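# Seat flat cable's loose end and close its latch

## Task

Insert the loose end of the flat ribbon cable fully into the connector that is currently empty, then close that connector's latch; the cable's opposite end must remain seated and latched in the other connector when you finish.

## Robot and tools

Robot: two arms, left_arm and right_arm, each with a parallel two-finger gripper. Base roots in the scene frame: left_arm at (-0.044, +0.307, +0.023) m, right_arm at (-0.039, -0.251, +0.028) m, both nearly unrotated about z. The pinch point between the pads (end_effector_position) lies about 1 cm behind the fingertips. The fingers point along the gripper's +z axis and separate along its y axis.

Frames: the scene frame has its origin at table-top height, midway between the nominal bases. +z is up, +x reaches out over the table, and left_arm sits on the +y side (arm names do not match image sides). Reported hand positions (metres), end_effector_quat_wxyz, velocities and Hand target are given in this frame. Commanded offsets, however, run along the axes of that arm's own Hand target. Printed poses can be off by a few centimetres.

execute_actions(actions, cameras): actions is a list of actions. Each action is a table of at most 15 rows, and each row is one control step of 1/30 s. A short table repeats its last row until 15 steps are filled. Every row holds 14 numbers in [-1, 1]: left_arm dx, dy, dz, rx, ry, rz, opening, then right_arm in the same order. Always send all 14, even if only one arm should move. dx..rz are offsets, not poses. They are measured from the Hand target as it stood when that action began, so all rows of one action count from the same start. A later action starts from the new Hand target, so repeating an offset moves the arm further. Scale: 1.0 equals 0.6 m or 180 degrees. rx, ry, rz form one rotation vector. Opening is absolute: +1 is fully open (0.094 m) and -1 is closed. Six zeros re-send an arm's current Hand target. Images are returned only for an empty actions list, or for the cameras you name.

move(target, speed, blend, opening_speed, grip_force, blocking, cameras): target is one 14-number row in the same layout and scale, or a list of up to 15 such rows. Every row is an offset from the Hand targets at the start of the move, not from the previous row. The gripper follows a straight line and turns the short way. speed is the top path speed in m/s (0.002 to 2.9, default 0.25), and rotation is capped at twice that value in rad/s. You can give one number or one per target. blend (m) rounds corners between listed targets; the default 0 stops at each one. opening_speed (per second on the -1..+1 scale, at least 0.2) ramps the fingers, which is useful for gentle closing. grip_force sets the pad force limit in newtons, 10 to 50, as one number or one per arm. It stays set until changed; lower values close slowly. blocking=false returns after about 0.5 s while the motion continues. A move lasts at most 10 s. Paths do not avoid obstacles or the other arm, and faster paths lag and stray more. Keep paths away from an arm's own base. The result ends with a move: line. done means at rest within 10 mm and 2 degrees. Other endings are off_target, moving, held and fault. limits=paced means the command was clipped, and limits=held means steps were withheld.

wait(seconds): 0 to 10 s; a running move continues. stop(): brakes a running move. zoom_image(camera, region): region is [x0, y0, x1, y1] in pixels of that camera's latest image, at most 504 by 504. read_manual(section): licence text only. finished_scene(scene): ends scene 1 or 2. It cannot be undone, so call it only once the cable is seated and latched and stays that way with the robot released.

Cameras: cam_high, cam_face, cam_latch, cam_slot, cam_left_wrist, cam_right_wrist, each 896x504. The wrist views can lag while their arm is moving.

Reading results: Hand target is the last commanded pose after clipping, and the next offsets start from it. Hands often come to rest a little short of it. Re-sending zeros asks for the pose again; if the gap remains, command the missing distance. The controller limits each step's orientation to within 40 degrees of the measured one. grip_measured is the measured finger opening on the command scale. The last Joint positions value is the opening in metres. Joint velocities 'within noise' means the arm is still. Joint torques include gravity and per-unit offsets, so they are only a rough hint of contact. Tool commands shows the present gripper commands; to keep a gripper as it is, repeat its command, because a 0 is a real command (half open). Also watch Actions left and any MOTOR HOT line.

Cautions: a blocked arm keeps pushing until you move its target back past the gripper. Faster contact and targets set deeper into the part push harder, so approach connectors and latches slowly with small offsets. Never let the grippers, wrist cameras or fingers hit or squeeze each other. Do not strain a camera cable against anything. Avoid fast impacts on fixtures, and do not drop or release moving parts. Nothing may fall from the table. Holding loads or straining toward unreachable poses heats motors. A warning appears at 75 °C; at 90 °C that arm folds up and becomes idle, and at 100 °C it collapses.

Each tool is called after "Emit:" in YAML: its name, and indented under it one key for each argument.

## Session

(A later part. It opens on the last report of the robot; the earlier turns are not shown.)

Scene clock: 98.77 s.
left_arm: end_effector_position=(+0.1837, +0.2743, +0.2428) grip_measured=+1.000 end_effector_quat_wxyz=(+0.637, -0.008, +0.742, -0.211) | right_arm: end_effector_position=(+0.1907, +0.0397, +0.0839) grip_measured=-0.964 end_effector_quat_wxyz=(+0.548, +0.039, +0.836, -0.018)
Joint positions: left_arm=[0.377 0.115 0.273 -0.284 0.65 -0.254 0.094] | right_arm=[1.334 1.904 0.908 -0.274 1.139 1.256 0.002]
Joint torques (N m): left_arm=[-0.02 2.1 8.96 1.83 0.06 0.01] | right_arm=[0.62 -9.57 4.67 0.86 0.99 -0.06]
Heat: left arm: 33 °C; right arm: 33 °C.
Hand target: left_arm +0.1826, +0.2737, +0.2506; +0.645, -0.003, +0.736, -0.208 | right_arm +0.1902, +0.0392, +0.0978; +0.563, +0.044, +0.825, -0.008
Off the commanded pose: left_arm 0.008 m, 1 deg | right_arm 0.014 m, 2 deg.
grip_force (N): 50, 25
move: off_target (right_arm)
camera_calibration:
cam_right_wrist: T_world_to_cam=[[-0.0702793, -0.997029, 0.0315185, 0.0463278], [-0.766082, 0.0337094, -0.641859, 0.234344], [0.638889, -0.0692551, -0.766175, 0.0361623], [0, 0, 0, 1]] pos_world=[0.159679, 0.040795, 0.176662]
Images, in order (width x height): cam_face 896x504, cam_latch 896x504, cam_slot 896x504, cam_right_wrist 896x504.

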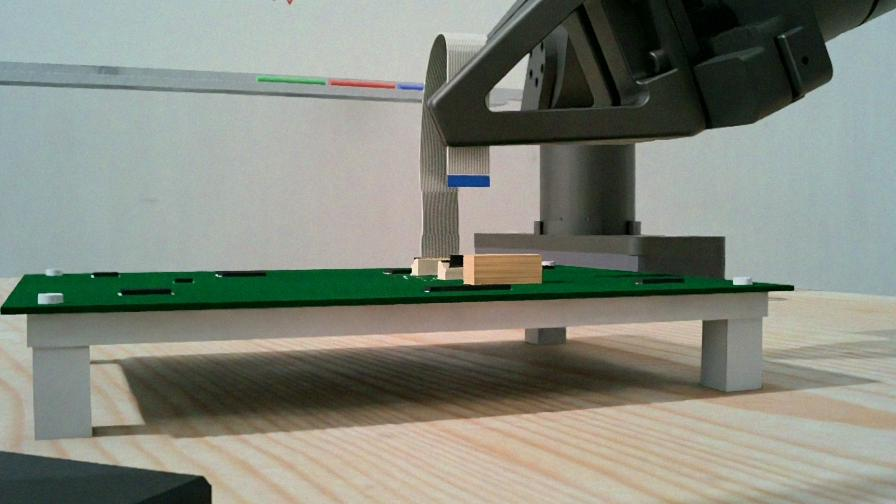

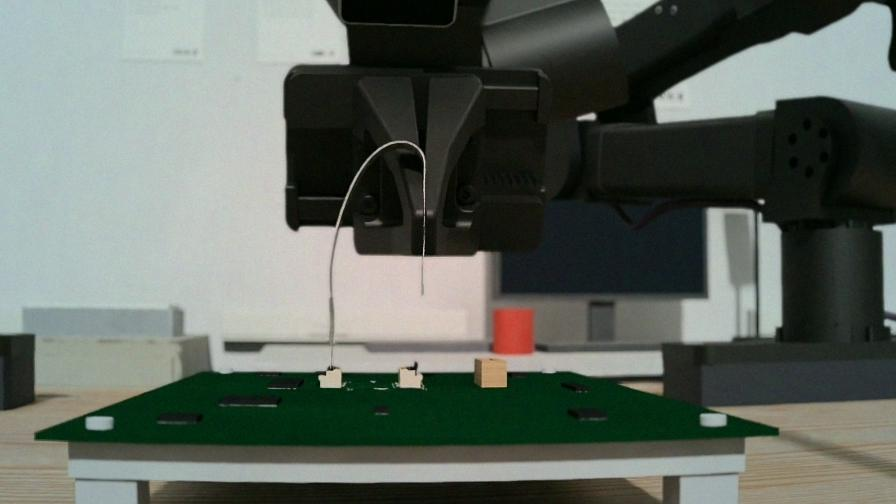

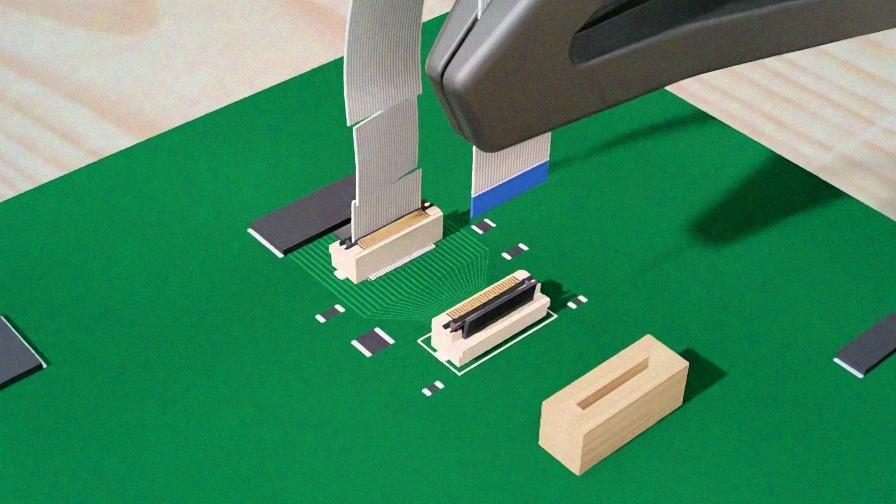

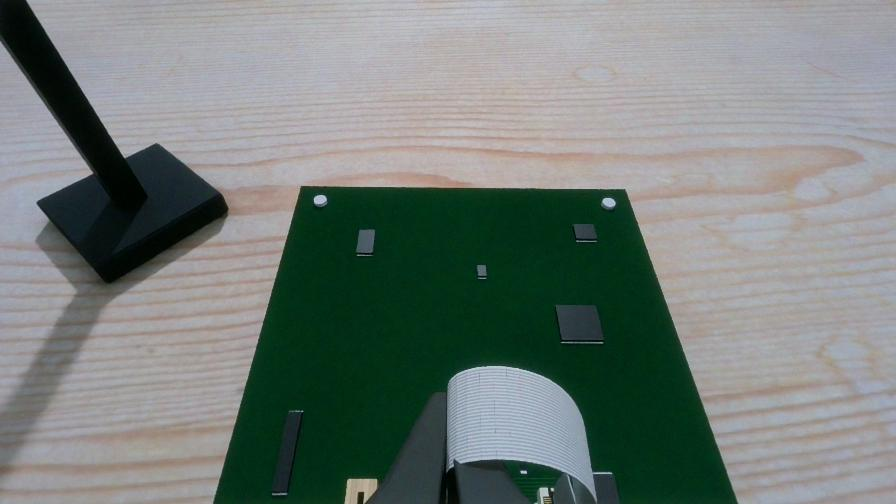

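Emit:
move:
  target: [0,0,0,0,0,0,1,0.0272,-0.008,0.0075,0,-0.0067,0,-1]
  speed: 0.05
  cameras: ["cam_latch","cam_face","cam_slot","cam_right_wrist"]

Emit:
zoom_image:
  camera: "cam_latch"
  region: [370, 290, 470, 400]

Emit:
zoom_image:
  camera: "cam_slot"
  region: [410, 200, 590, 380]

Emit:
zoom_image:
  camera: "cam_face"
  region: [410, 170, 530, 290]

Scene clock: 115.27 s.
left_arm: end_effector_position=(+0.1837, +0.2743, +0.2428) grip_measured=+1.000 end_effector_quat_wxyz=(+0.637, -0.008, +0.742, -0.211) | right_arm: end_effector_position=(+0.1892, +0.0387, +0.0818) grip_measured=-0.964 end_effector_quat_wxyz=(+0.560, +0.050, +0.827, +0.000)
Joint positions: left_arm=[0.377 0.115 0.273 -0.284 0.65 -0.254 0.094] | right_arm=[1.343 1.904 0.864 -0.183 1.163 1.255 0.002]
Joint torques (N m): left_arm=[-0.02 2.18 9.02 1.82 0.07 0] | right_arm=[0.62 -5.91 4.46 0.91 0.96 -0.02]
Heat: left arm: 33 °C; right arm: 33 °C.
Hand target: left_arm +0.1826, +0.2737, +0.2506; +0.645, -0.003, +0.736, -0.208 | right_arm +0.1882, +0.0351, +0.0808; +0.572, +0.044, +0.819, -0.009
Off the commanded pose: left_arm 0.008 m, 1 deg | right_arm 0.004 m, 2 deg.
grip_force (N): 50, 25
move: done
camera_calibration:
cam_right_wrist: T_world_to_cam=[[-0.0690654, -0.997556, -0.0105822, 0.0485113], [-0.745097, 0.0586343, -0.664374, 0.228837], [0.663371, -0.0380005, -0.747325, 0.028067], [0, 0, 0, 1]] pos_world=[0.155237, 0.0360416, 0.173522]
Images, in order (width x height): cam_face 896x504, cam_latch 896x504, cam_slot 896x504, cam_right_wrist 896x504.

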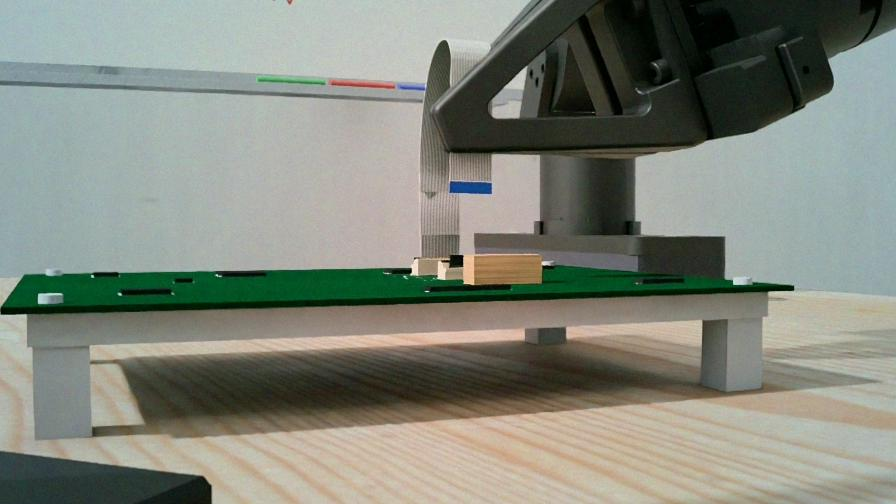

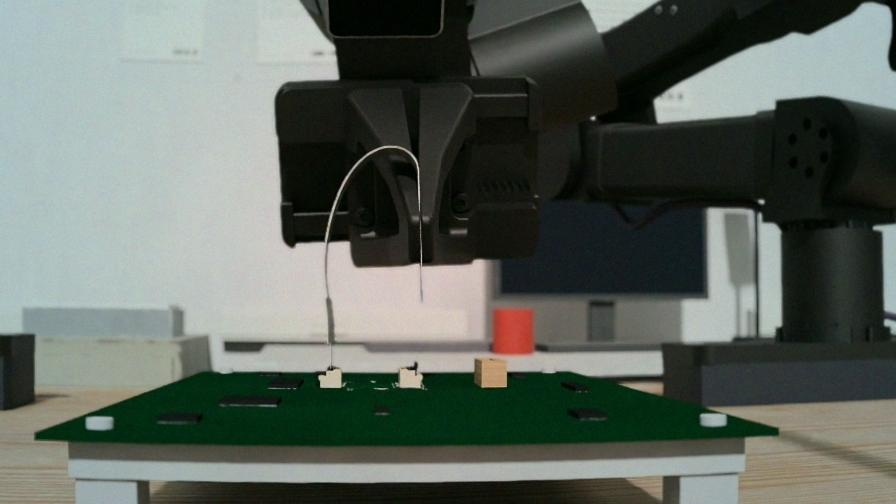

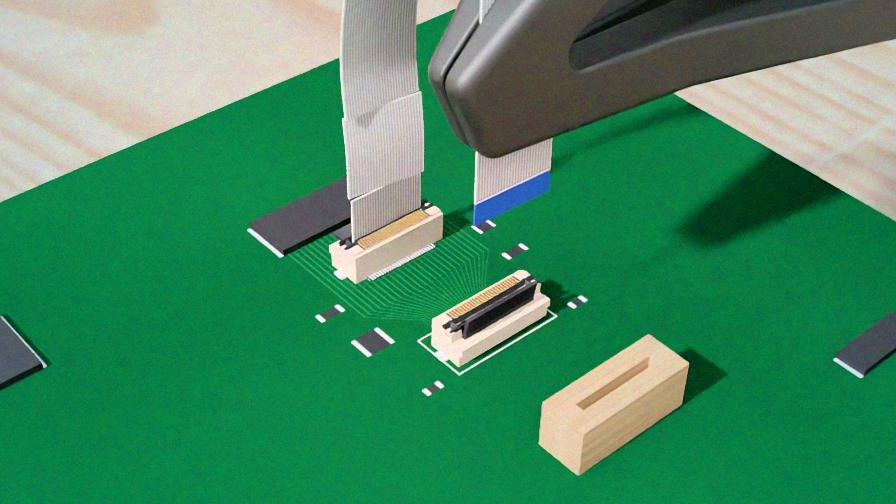

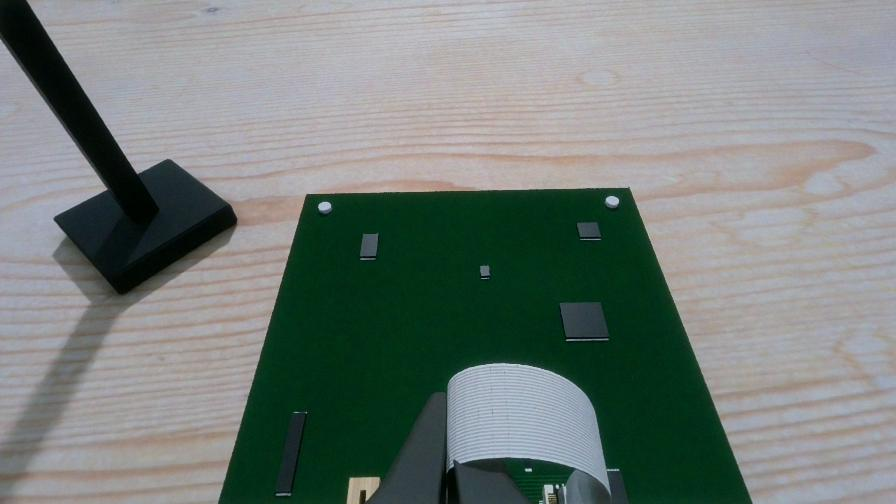

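Scaled by 4.582 from the camera's 896x504 image, which has a finer 1280x720 frame.

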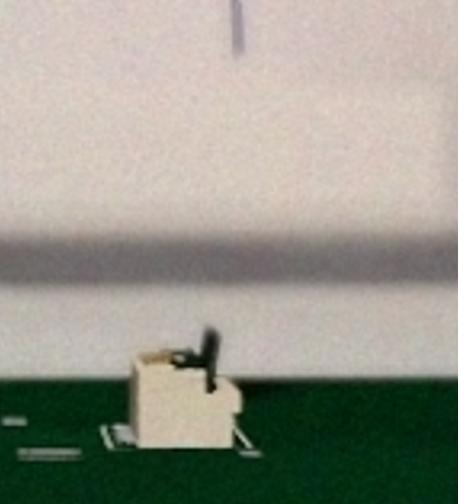

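Scaled by 2.800 from the camera's 896x504 image, which has a finer 1280x720 frame.

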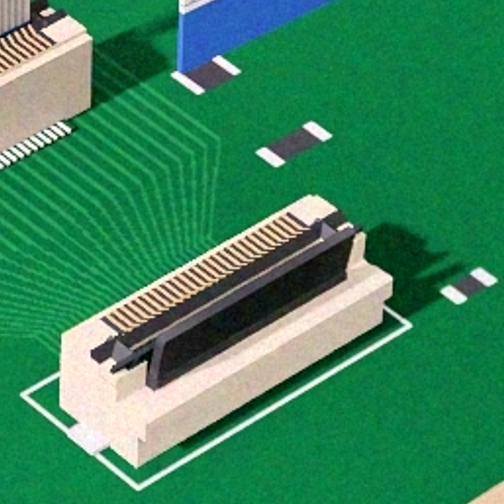

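Scaled by 4.200 from the camera's 896x504 image, which has a finer 1280x720 frame.

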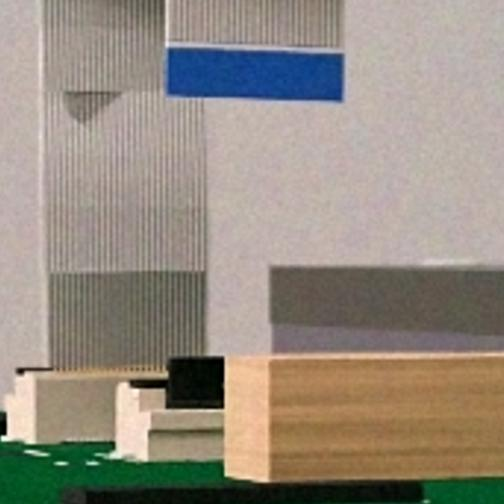

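Emit:
move:
  target: [0,0,0,0,0,0,1,0.0226,-0.0052,0.0057,0.0077,-0.0003,-0.0161,-1]
  speed: 0.04
  cameras: ["cam_latch","cam_face","cam_slot","cam_right_wrist"]

Emit:
zoom_image:
  camera: "cam_latch"
  region: [370, 290, 470, 400]

Emit:
zoom_image:
  camera: "cam_slot"
  region: [410, 200, 590, 380]

Emit:
zoom_image:
  camera: "cam_face"
  region: [410, 170, 530, 290]

Scene clock: 120.97 s.
left_arm: end_effector_position=(+0.1837, +0.2743, +0.2428) grip_measured=+1.000 end_effector_quat_wxyz=(+0.637, -0.008, +0.742, -0.211) | right_arm: end_effector_position=(+0.1877, +0.0345, +0.0674) grip_measured=-0.964 end_effector_quat_wxyz=(+0.561, +0.034, +0.827, -0.023)
Joint positions: left_arm=[0.377 0.115 0.273 -0.284 0.65 -0.254 0.094] | right_arm=[1.348 1.956 0.864 -0.189 1.176 1.257 0.002]
Joint torques (N m): left_arm=[0.03 2.11 9.06 1.82 0.06 0] | right_arm=[0.73 -5.68 5.38 0.64 0.95 0.12]
Heat: left arm: 33 °C; right arm: 33 °C.
Hand target: left_arm +0.1826, +0.2737, +0.2506; +0.645, -0.003, +0.736, -0.208 | right_arm +0.1865, +0.0326, +0.0668; +0.571, +0.030, +0.820, -0.033
Off the commanded pose: left_arm 0.008 m, 1 deg | right_arm 0.002 m, 2 deg.
grip_force (N): 50, 25
move: done
camera_calibration:
cam_right_wrist: T_world_to_cam=[[-0.0692086, -0.996546, 0.0458956, 0.0403241], [-0.745145, 0.0210504, -0.666571, 0.219883], [0.663302, -0.0803313, -0.744028, 0.0194459], [0, 0, 0, 1]] pos_world=[0.153737, 0.0371183, 0.159185]
Images, in order (width x height): cam_face 896x504, cam_latch 896x504, cam_slot 896x504, cam_right_wrist 896x504.

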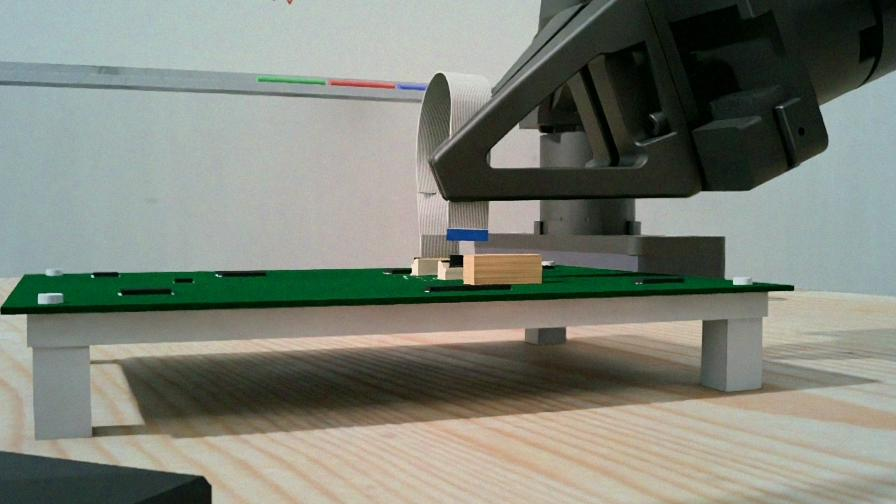

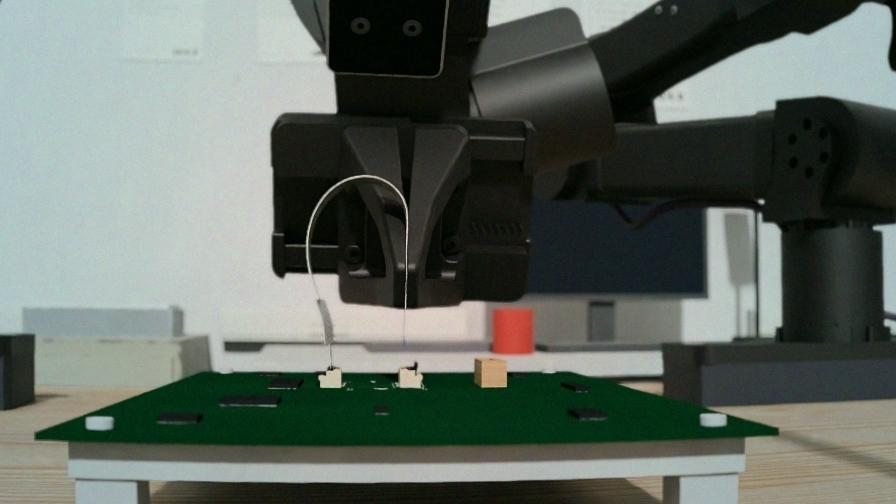

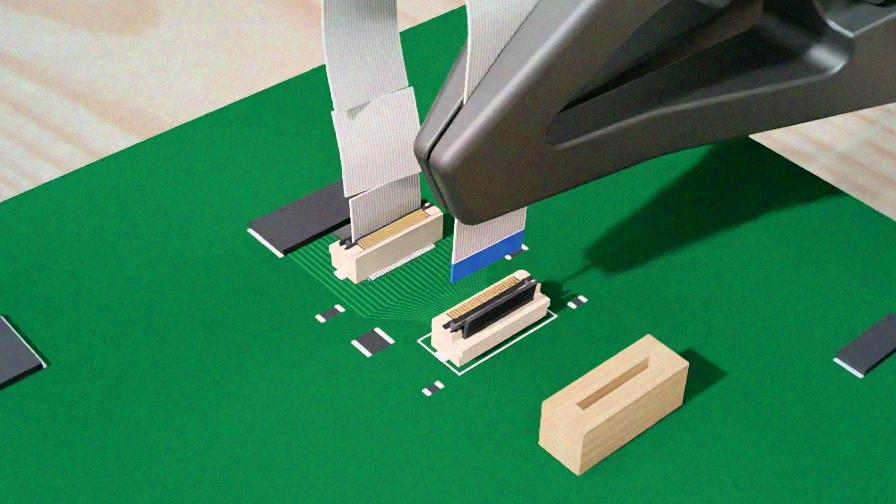

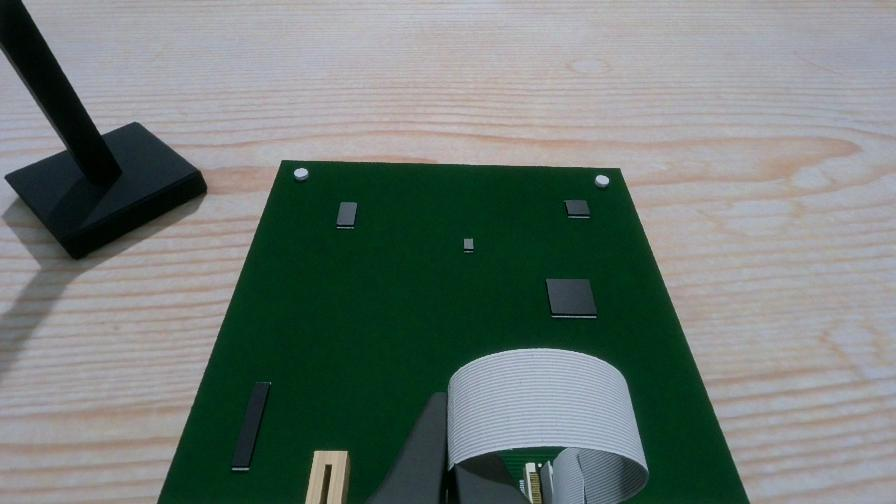

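Scaled by 4.582 from the camera's 896x504 image, which has a finer 1280x720 frame.

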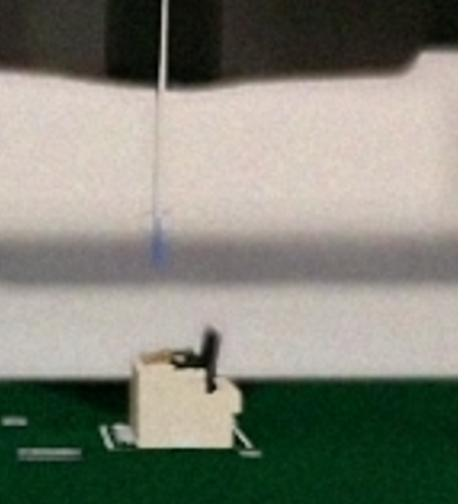

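Scaled by 2.800 from the camera's 896x504 image, which has a finer 1280x720 frame.

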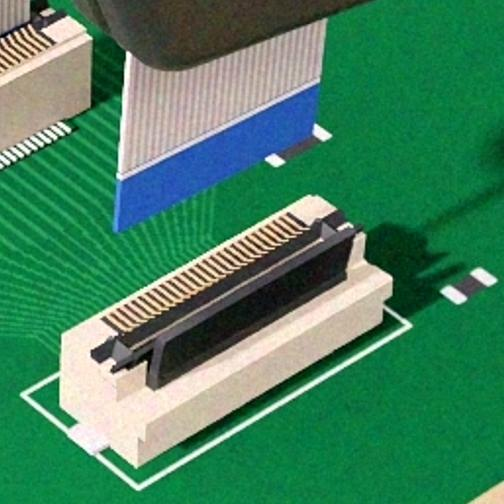

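Scaled by 4.200 from the camera's 896x504 image, which has a finer 1280x720 frame.

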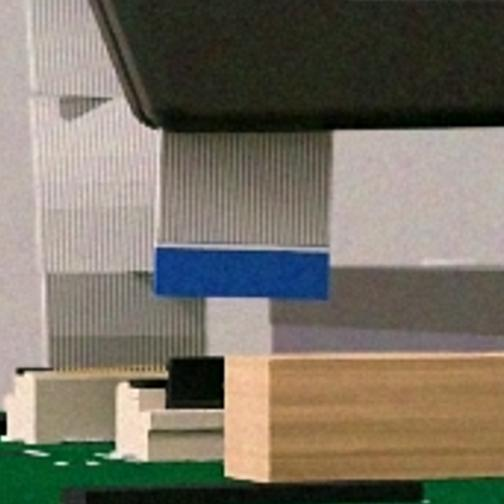

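Emit:
move:
  target: [0,0,0,0,0,0,1,0.0005,0.0075,-0.0004,0,0,0,-1]
  speed: 0.04
  cameras: []

Scene clock: 126.33 s.
left_arm: end_effector_position=(+0.1837, +0.2743, +0.2428) grip_measured=+1.000 end_effector_quat_wxyz=(+0.637, -0.008, +0.742, -0.211) | right_arm: end_effector_position=(+0.1867, +0.0322, +0.0636) grip_measured=-0.964 end_effector_quat_wxyz=(+0.561, +0.028, +0.827, -0.032)
Joint positions: left_arm=[0.377 0.115 0.273 -0.284 0.65 -0.254 0.094] | right_arm=[1.35 1.969 0.864 -0.201 1.178 1.264 0.002]
Joint torques (N m): left_arm=[0.03 2.14 9.03 1.83 0.06 0.01] | right_arm=[0.75 -5.64 7.31 0.6 0.94 0.11]
Heat: left arm: 33 °C; right arm: 33 °C.
Hand target: left_arm +0.1826, +0.2737, +0.2506; +0.645, -0.003, +0.736, -0.208 | right_arm +0.1866, +0.0371, +0.0666; +0.571, +0.030, +0.820, -0.033
Off the commanded pose: left_arm 0.008 m, 1 deg | right_arm 0.006 m, 1 deg.
grip_force (N): 50, 25
move: done
No camera images: "cameras" was empty.

Emit:
move:
  target: [0,0,0,0,0,0,1,-0.0031,0.0066,-0.0017,0,0,0,-1]
  speed: 0.04
  cameras: []

Scene clock: 128.27 s.
left_arm: end_effector_position=(+0.1837, +0.2743, +0.2428) grip_measured=+1.000 end_effector_quat_wxyz=(+0.637, -0.008, +0.742, -0.211) | right_arm: end_effector_position=(+0.1875, +0.0362, +0.0658) grip_measured=-0.964 end_effector_quat_wxyz=(+0.561, +0.030, +0.827, -0.032)
Joint positions: left_arm=[0.377 0.115 0.273 -0.284 0.65 -0.254 0.094] | right_arm=[1.35 1.974 0.887 -0.223 1.179 1.27 0.002]
Joint torques (N m): left_arm=[-0.03 2.13 9.03 1.83 0.06 -0.01] | right_arm=[1.03 -5.76 7.23 0.62 0.94 0.11]
Heat: left arm: 33 °C; right arm: 33 °C.
Hand target: left_arm +0.1826, +0.2737, +0.2506; +0.645, -0.003, +0.736, -0.208 | right_arm +0.1866, +0.0412, +0.0685; +0.571, +0.030, +0.820, -0.033
Off the commanded pose: left_arm 0.008 m, 1 deg | right_arm 0.006 m, 1 deg.
grip_force (N): 50, 25
move: done
No camera images: "cameras" was empty.

Emit:
execute_actions:
  actions: []
  cameras: ["cam_latch","cam_slot","cam_face"]

Emit:
zoom_image:
  camera: "cam_latch"
  region: [370, 290, 470, 400]

Emit:
zoom_image:
  camera: "cam_slot"
  region: [410, 200, 590, 380]

Emit:
zoom_image:
  camera: "cam_face"
  region: [410, 170, 530, 290]

Scene clock: 129.10 s.
left_arm: end_effector_position=(+0.1837, +0.2743, +0.2428) grip_measured=+1.000 end_effector_quat_wxyz=(+0.637, -0.008, +0.742, -0.211) | right_arm: end_effector_position=(+0.1875, +0.0361, +0.0658) grip_measured=-0.964 end_effector_quat_wxyz=(+0.561, +0.030, +0.827, -0.032)
Joint positions: left_arm=[0.377 0.115 0.273 -0.284 0.65 -0.254 0.094] | right_arm=[1.35 1.974 0.887 -0.223 1.179 1.27 0.002]
Joint velocities: within noise
Joint torques (N m): left_arm=[0.02 2.11 9.05 1.82 0.08 0.01] | right_arm=[0.98 -5.72 7.23 0.6 0.95 0.11]
Heat: left arm: 33 °C; right arm: 33 °C.
Hand target: left_arm +0.1826, +0.2737, +0.2506; +0.645, -0.003, +0.736, -0.208 | right_arm +0.1866, +0.0412, +0.0685; +0.571, +0.030, +0.820, -0.033
Tool commands: left_gripper/opening=+1.0 right_gripper/opening=-1.0
Off the commanded pose: left_arm 0.008 m, 1 deg | right_arm 0.006 m, 1 deg.
grip_force (N): 50, 25
Images, in order (width x height): cam_face 896x504, cam_latch 896x504, cam_slot 896x504.

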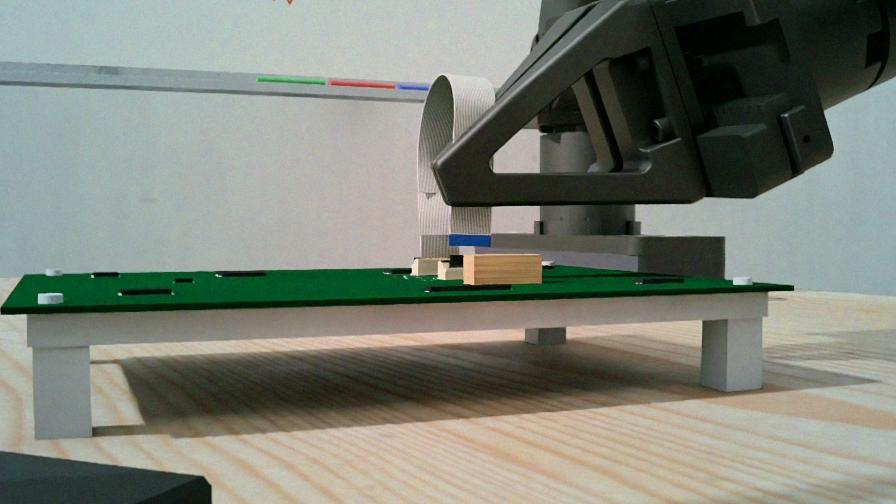

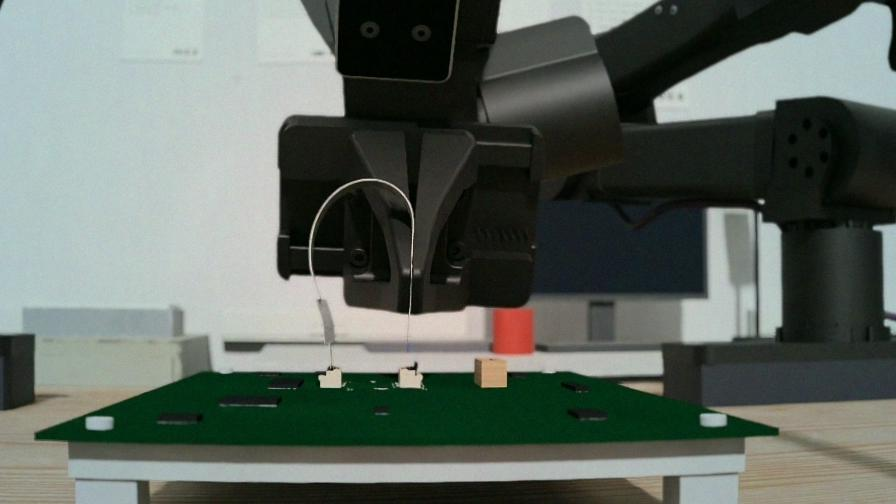

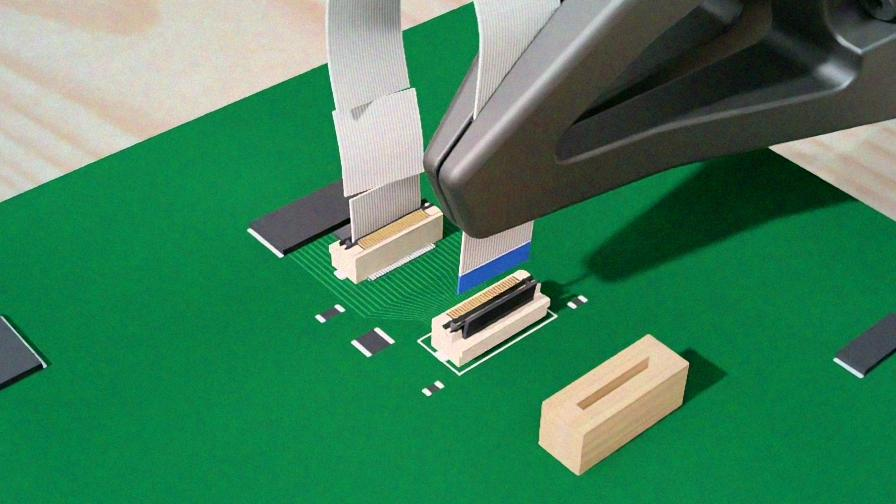

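Scaled by 4.582 from the camera's 896x504 image, which has a finer 1280x720 frame.

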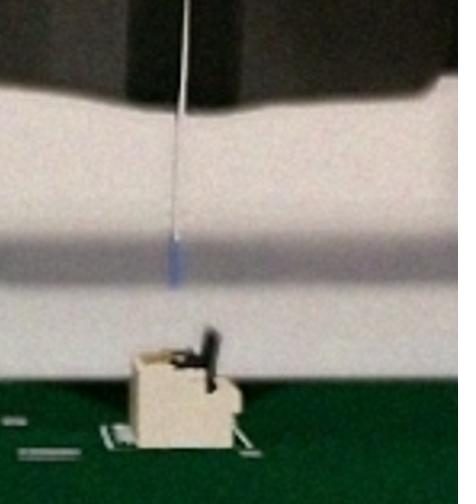

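Scaled by 2.800 from the camera's 896x504 image, which has a finer 1280x720 frame.

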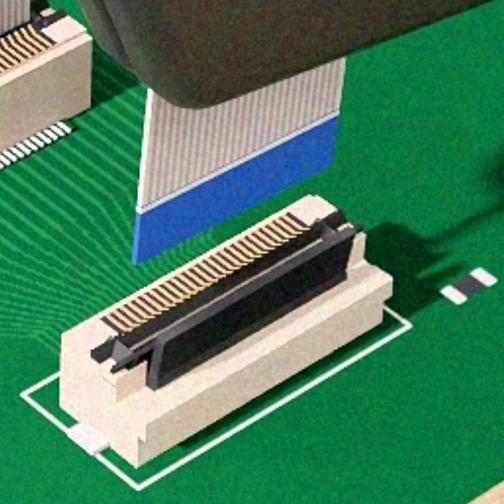

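Scaled by 4.200 from the camera's 896x504 image, which has a finer 1280x720 frame.

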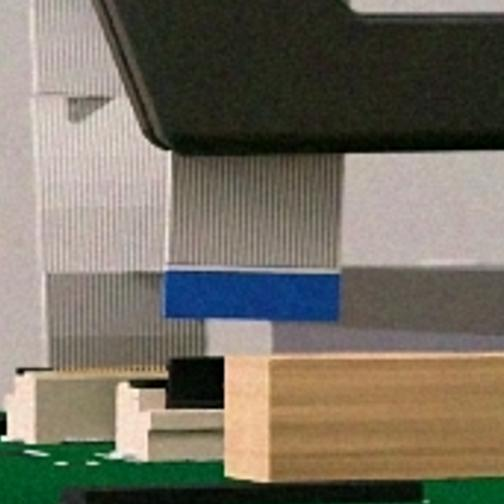

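Emit:
move:
  target: [0,0,0,0,0,0,1,0.0062,-0.0003,0.0028,0,0,0.0083,-1]
  speed: 0.03
  cameras: ["cam_latch","cam_slot","cam_face"]

Emit:
zoom_image:
  camera: "cam_latch"
  region: [370, 290, 470, 400]

Emit:
zoom_image:
  camera: "cam_slot"
  region: [410, 200, 590, 380]

Emit:
zoom_image:
  camera: "cam_face"
  region: [410, 170, 530, 290]

Scene clock: 132.10 s.
left_arm: end_effector_position=(+0.1837, +0.2743, +0.2428) grip_measured=+1.000 end_effector_quat_wxyz=(+0.637, -0.008, +0.742, -0.211) | right_arm: end_effector_position=(+0.1873, +0.0352, +0.0622) grip_measured=-0.964 end_effector_quat_wxyz=(+0.560, +0.038, +0.827, -0.029)
Joint positions: left_arm=[0.377 0.115 0.273 -0.284 0.65 -0.254 0.094] | right_arm=[1.35 1.986 0.887 -0.223 1.179 1.296 0.002]
Joint torques (N m): left_arm=[0.01 2.09 9.02 1.83 0.07 -0.01] | right_arm=[0.91 -5.72 6.83 0.73 0.94 0.12]
Heat: left arm: 33 °C; right arm: 33 °C.
Hand target: left_arm +0.1826, +0.2737, +0.2506; +0.645, -0.003, +0.736, -0.208 | right_arm +0.1869, +0.0409, +0.0645; +0.572, +0.041, +0.819, -0.026
Off the commanded pose: left_arm 0.008 m, 1 deg | right_arm 0.006 m, 2 deg.
grip_force (N): 50, 25
move: done
Images, in order (width x height): cam_face 896x504, cam_latch 896x504, cam_slot 896x504.

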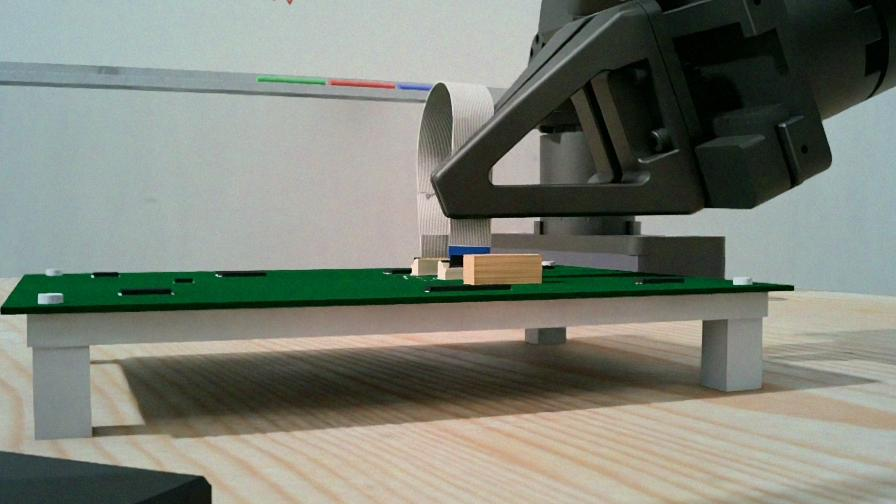

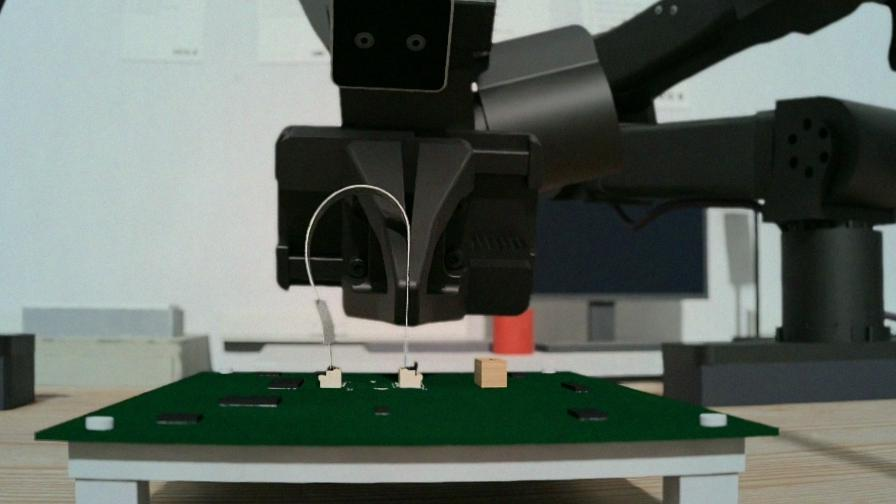

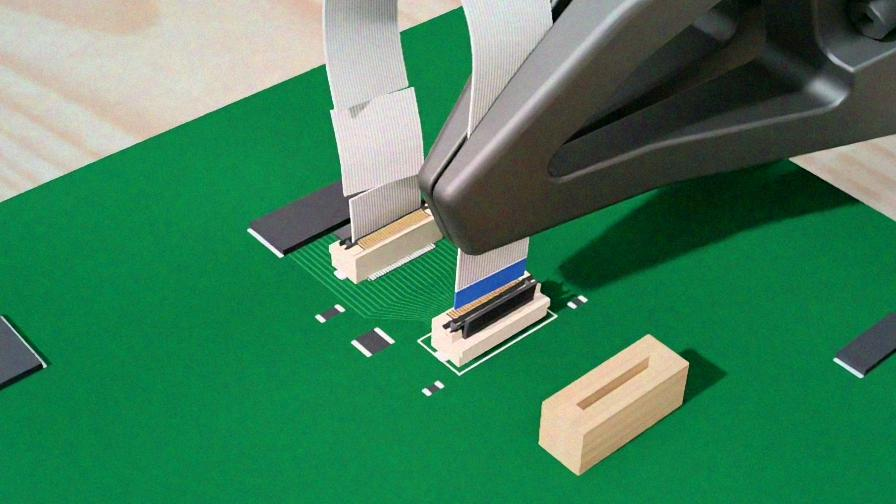

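Scaled by 4.582 from the camera's 896x504 image, which has a finer 1280x720 frame.

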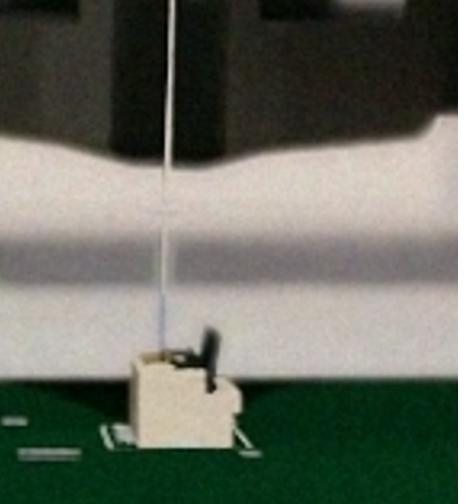

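Scaled by 2.800 from the camera's 896x504 image, which has a finer 1280x720 frame.

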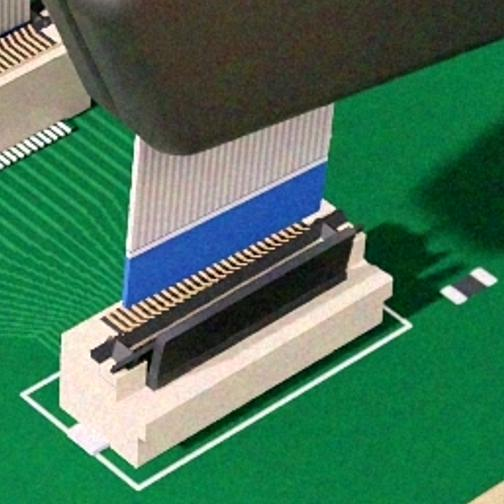

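Scaled by 4.200 from the camera's 896x504 image, which has a finer 1280x720 frame.

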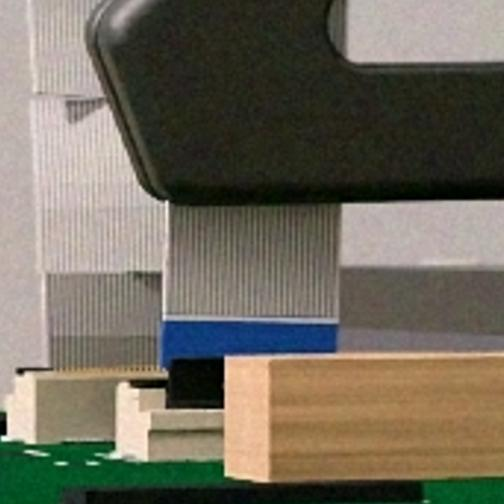

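Emit:
move:
  target: [0,0,0,0,0,0,1,-0.003,0.0038,-0.0012,0,0,0,-1]
  speed: 0.03
  cameras: ["cam_latch","cam_slot"]

Emit:
zoom_image:
  camera: "cam_latch"
  region: [370, 290, 470, 400]

Emit:
zoom_image:
  camera: "cam_slot"
  region: [410, 200, 590, 380]

Scene clock: 134.70 s.
left_arm: end_effector_position=(+0.1837, +0.2743, +0.2428) grip_measured=+1.000 end_effector_quat_wxyz=(+0.637, -0.008, +0.742, -0.211) | right_arm: end_effector_position=(+0.1879, +0.0380, +0.0640) grip_measured=-0.964 end_effector_quat_wxyz=(+0.561, +0.040, +0.826, -0.025)
Joint positions: left_arm=[0.377 0.115 0.273 -0.284 0.65 -0.254 0.094] | right_arm=[1.35 1.986 0.896 -0.223 1.179 1.298 0.002]
Joint torques (N m): left_arm=[-0.03 2.1 9.03 1.83 0.07 0] | right_arm=[0.94 -5.76 7.12 0.64 0.94 0.12]
Heat: left arm: 33 °C; right arm: 33 °C.
Hand target: left_arm +0.1826, +0.2737, +0.2506; +0.645, -0.003, +0.736, -0.208 | right_arm +0.1871, +0.0432, +0.0665; +0.572, +0.041, +0.819, -0.025
Off the commanded pose: left_arm 0.008 m, 1 deg | right_arm 0.006 m, 1 deg.
grip_force (N): 50, 25
move: done
Images, in order (width x height): cam_latch 896x504, cam_slot 896x504.

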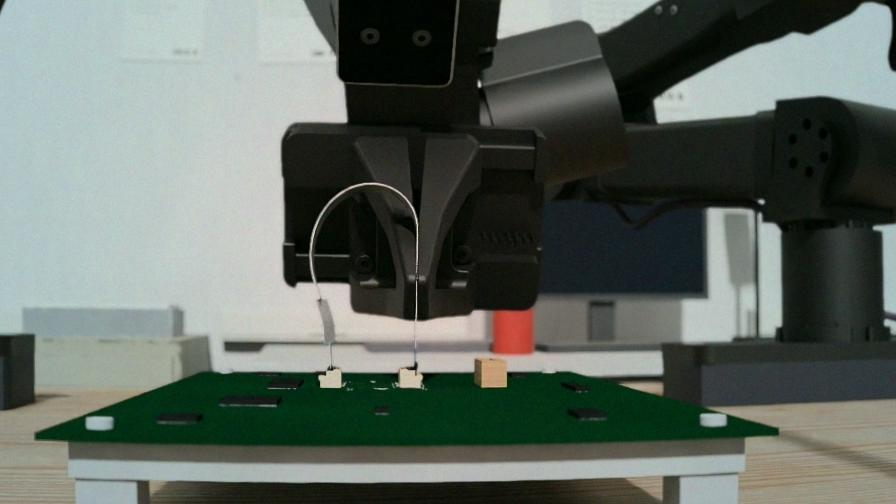

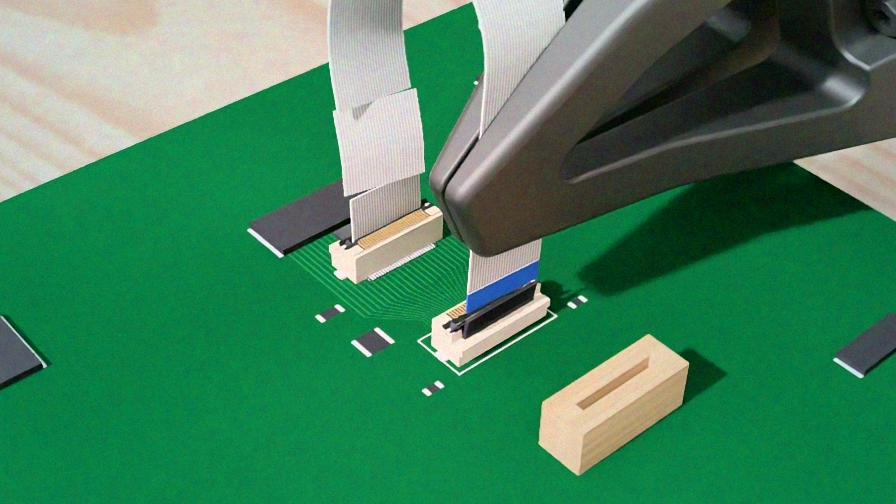

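Scaled by 4.582 from the camera's 896x504 image, which has a finer 1280x720 frame.

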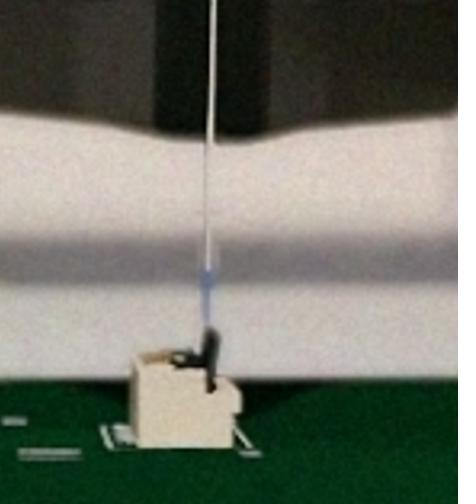

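Scaled by 2.800 from the camera's 896x504 image, which has a finer 1280x720 frame.

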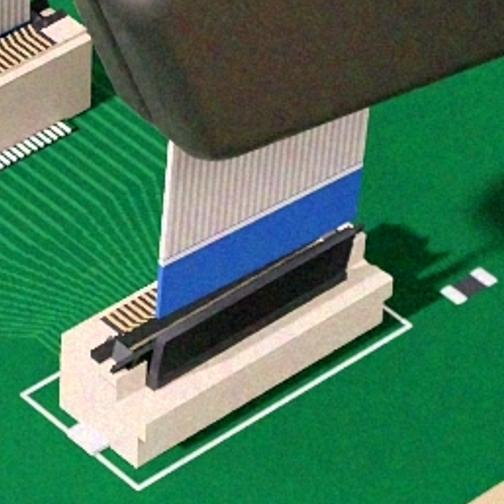

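Emit:
move:
  target: [0,0,0,0,0,0,1,-0.0266,0.0001,-0.0098,0,0,0,-1]
  speed: 0.05
  cameras: []

Scene clock: 141.50 s.
left_arm: end_effector_position=(+0.1837, +0.2743, +0.2428) grip_measured=+1.000 end_effector_quat_wxyz=(+0.637, -0.008, +0.742, -0.211) | right_arm: end_effector_position=(+0.1871, +0.0342, +0.0650) grip_measured=-0.964 end_effector_quat_wxyz=(+0.558, +0.027, +0.828, -0.045)
Joint positions: left_arm=[0.377 0.115 0.273 -0.284 0.65 -0.254 0.094] | right_arm=[1.35 1.986 0.911 -0.289 1.179 1.299 0.002]
Joint torques (N m): left_arm=[-0.01 2.14 9.05 1.83 0.06 0.01] | right_arm=[0.99 -9.58 7.25 0.54 0.94 0.11]
Heat: left arm: 33 °C; right arm: 33 °C.
Hand target: left_arm +0.1826, +0.2737, +0.2506; +0.645, -0.003, +0.736, -0.208 | right_arm +0.1871, +0.0431, +0.0835; +0.572, +0.041, +0.819, -0.026
Off the commanded pose: left_arm 0.008 m, 1 deg | right_arm 0.021 m, 3 deg.
grip_force (N): 50, 25
move: off_target (right_arm)
No camera images: "cameras" was empty.

Emit:
move:
  target: [0,0,0,0,0,0,1,-0.0015,0.0032,-0.0008,-0.0026,0,0.0112,-1]
  speed: 0.04
  cameras: ["cam_latch","cam_slot"]

Emit:
zoom_image:
  camera: "cam_latch"
  region: [370, 290, 470, 400]

Emit:
zoom_image:
  camera: "cam_slot"
  region: [410, 200, 590, 380]

Scene clock: 143.87 s.
left_arm: end_effector_position=(+0.1837, +0.2743, +0.2428) grip_measured=+1.000 end_effector_quat_wxyz=(+0.637, -0.008, +0.742, -0.211) | right_arm: end_effector_position=(+0.1871, +0.0341, +0.0650) grip_measured=-0.964 end_effector_quat_wxyz=(+0.558, +0.035, +0.828, -0.040)
Joint positions: left_arm=[0.377 0.115 0.273 -0.284 0.65 -0.254 0.094] | right_arm=[1.35 1.986 0.911 -0.29 1.179 1.318 0.002]
Joint torques (N m): left_arm=[-0.02 2.07 9.06 1.83 0.05 0.01] | right_arm=[0.99 -9.99 6.94 0.71 0.93 0.1]
Heat: left arm: 33 °C; right arm: 33 °C.
Hand target: left_arm +0.1826, +0.2737, +0.2506; +0.645, -0.003, +0.736, -0.208 | right_arm +0.1871, +0.0450, +0.0845; +0.572, +0.053, +0.818, -0.012
Off the commanded pose: left_arm 0.008 m, 1 deg | right_arm 0.022 m, 4 deg.
grip_force (N): 50, 25
move: off_target (right_arm)
Images, in order (width x height): cam_latch 896x504, cam_slot 896x504.

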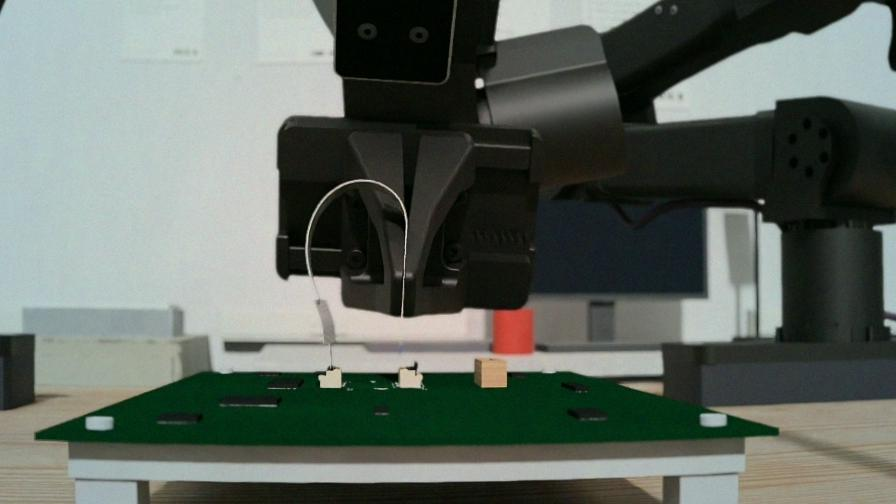

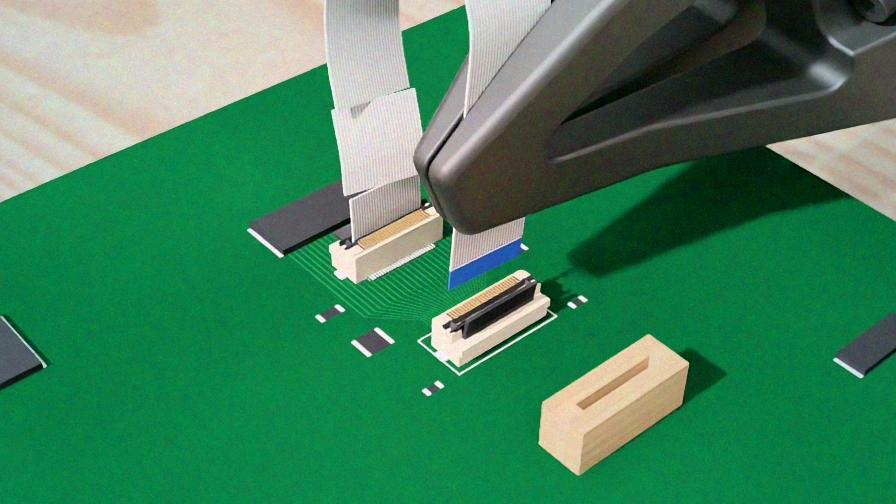

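Scaled by 4.582 from the camera's 896x504 image, which has a finer 1280x720 frame.

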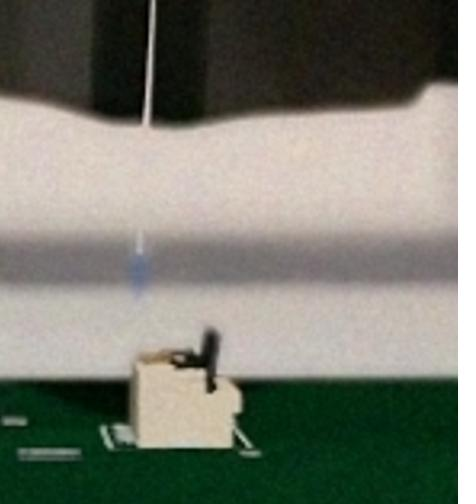

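Scaled by 2.800 from the camera's 896x504 image, which has a finer 1280x720 frame.

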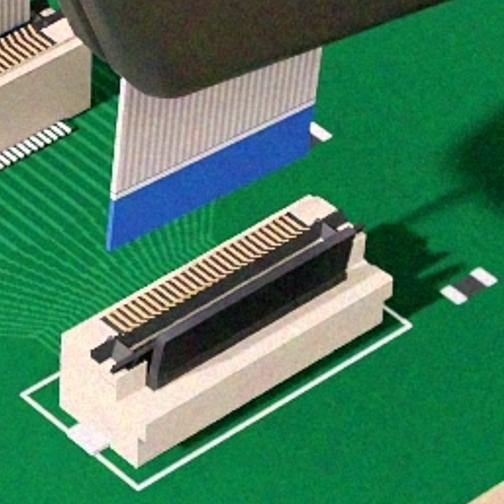

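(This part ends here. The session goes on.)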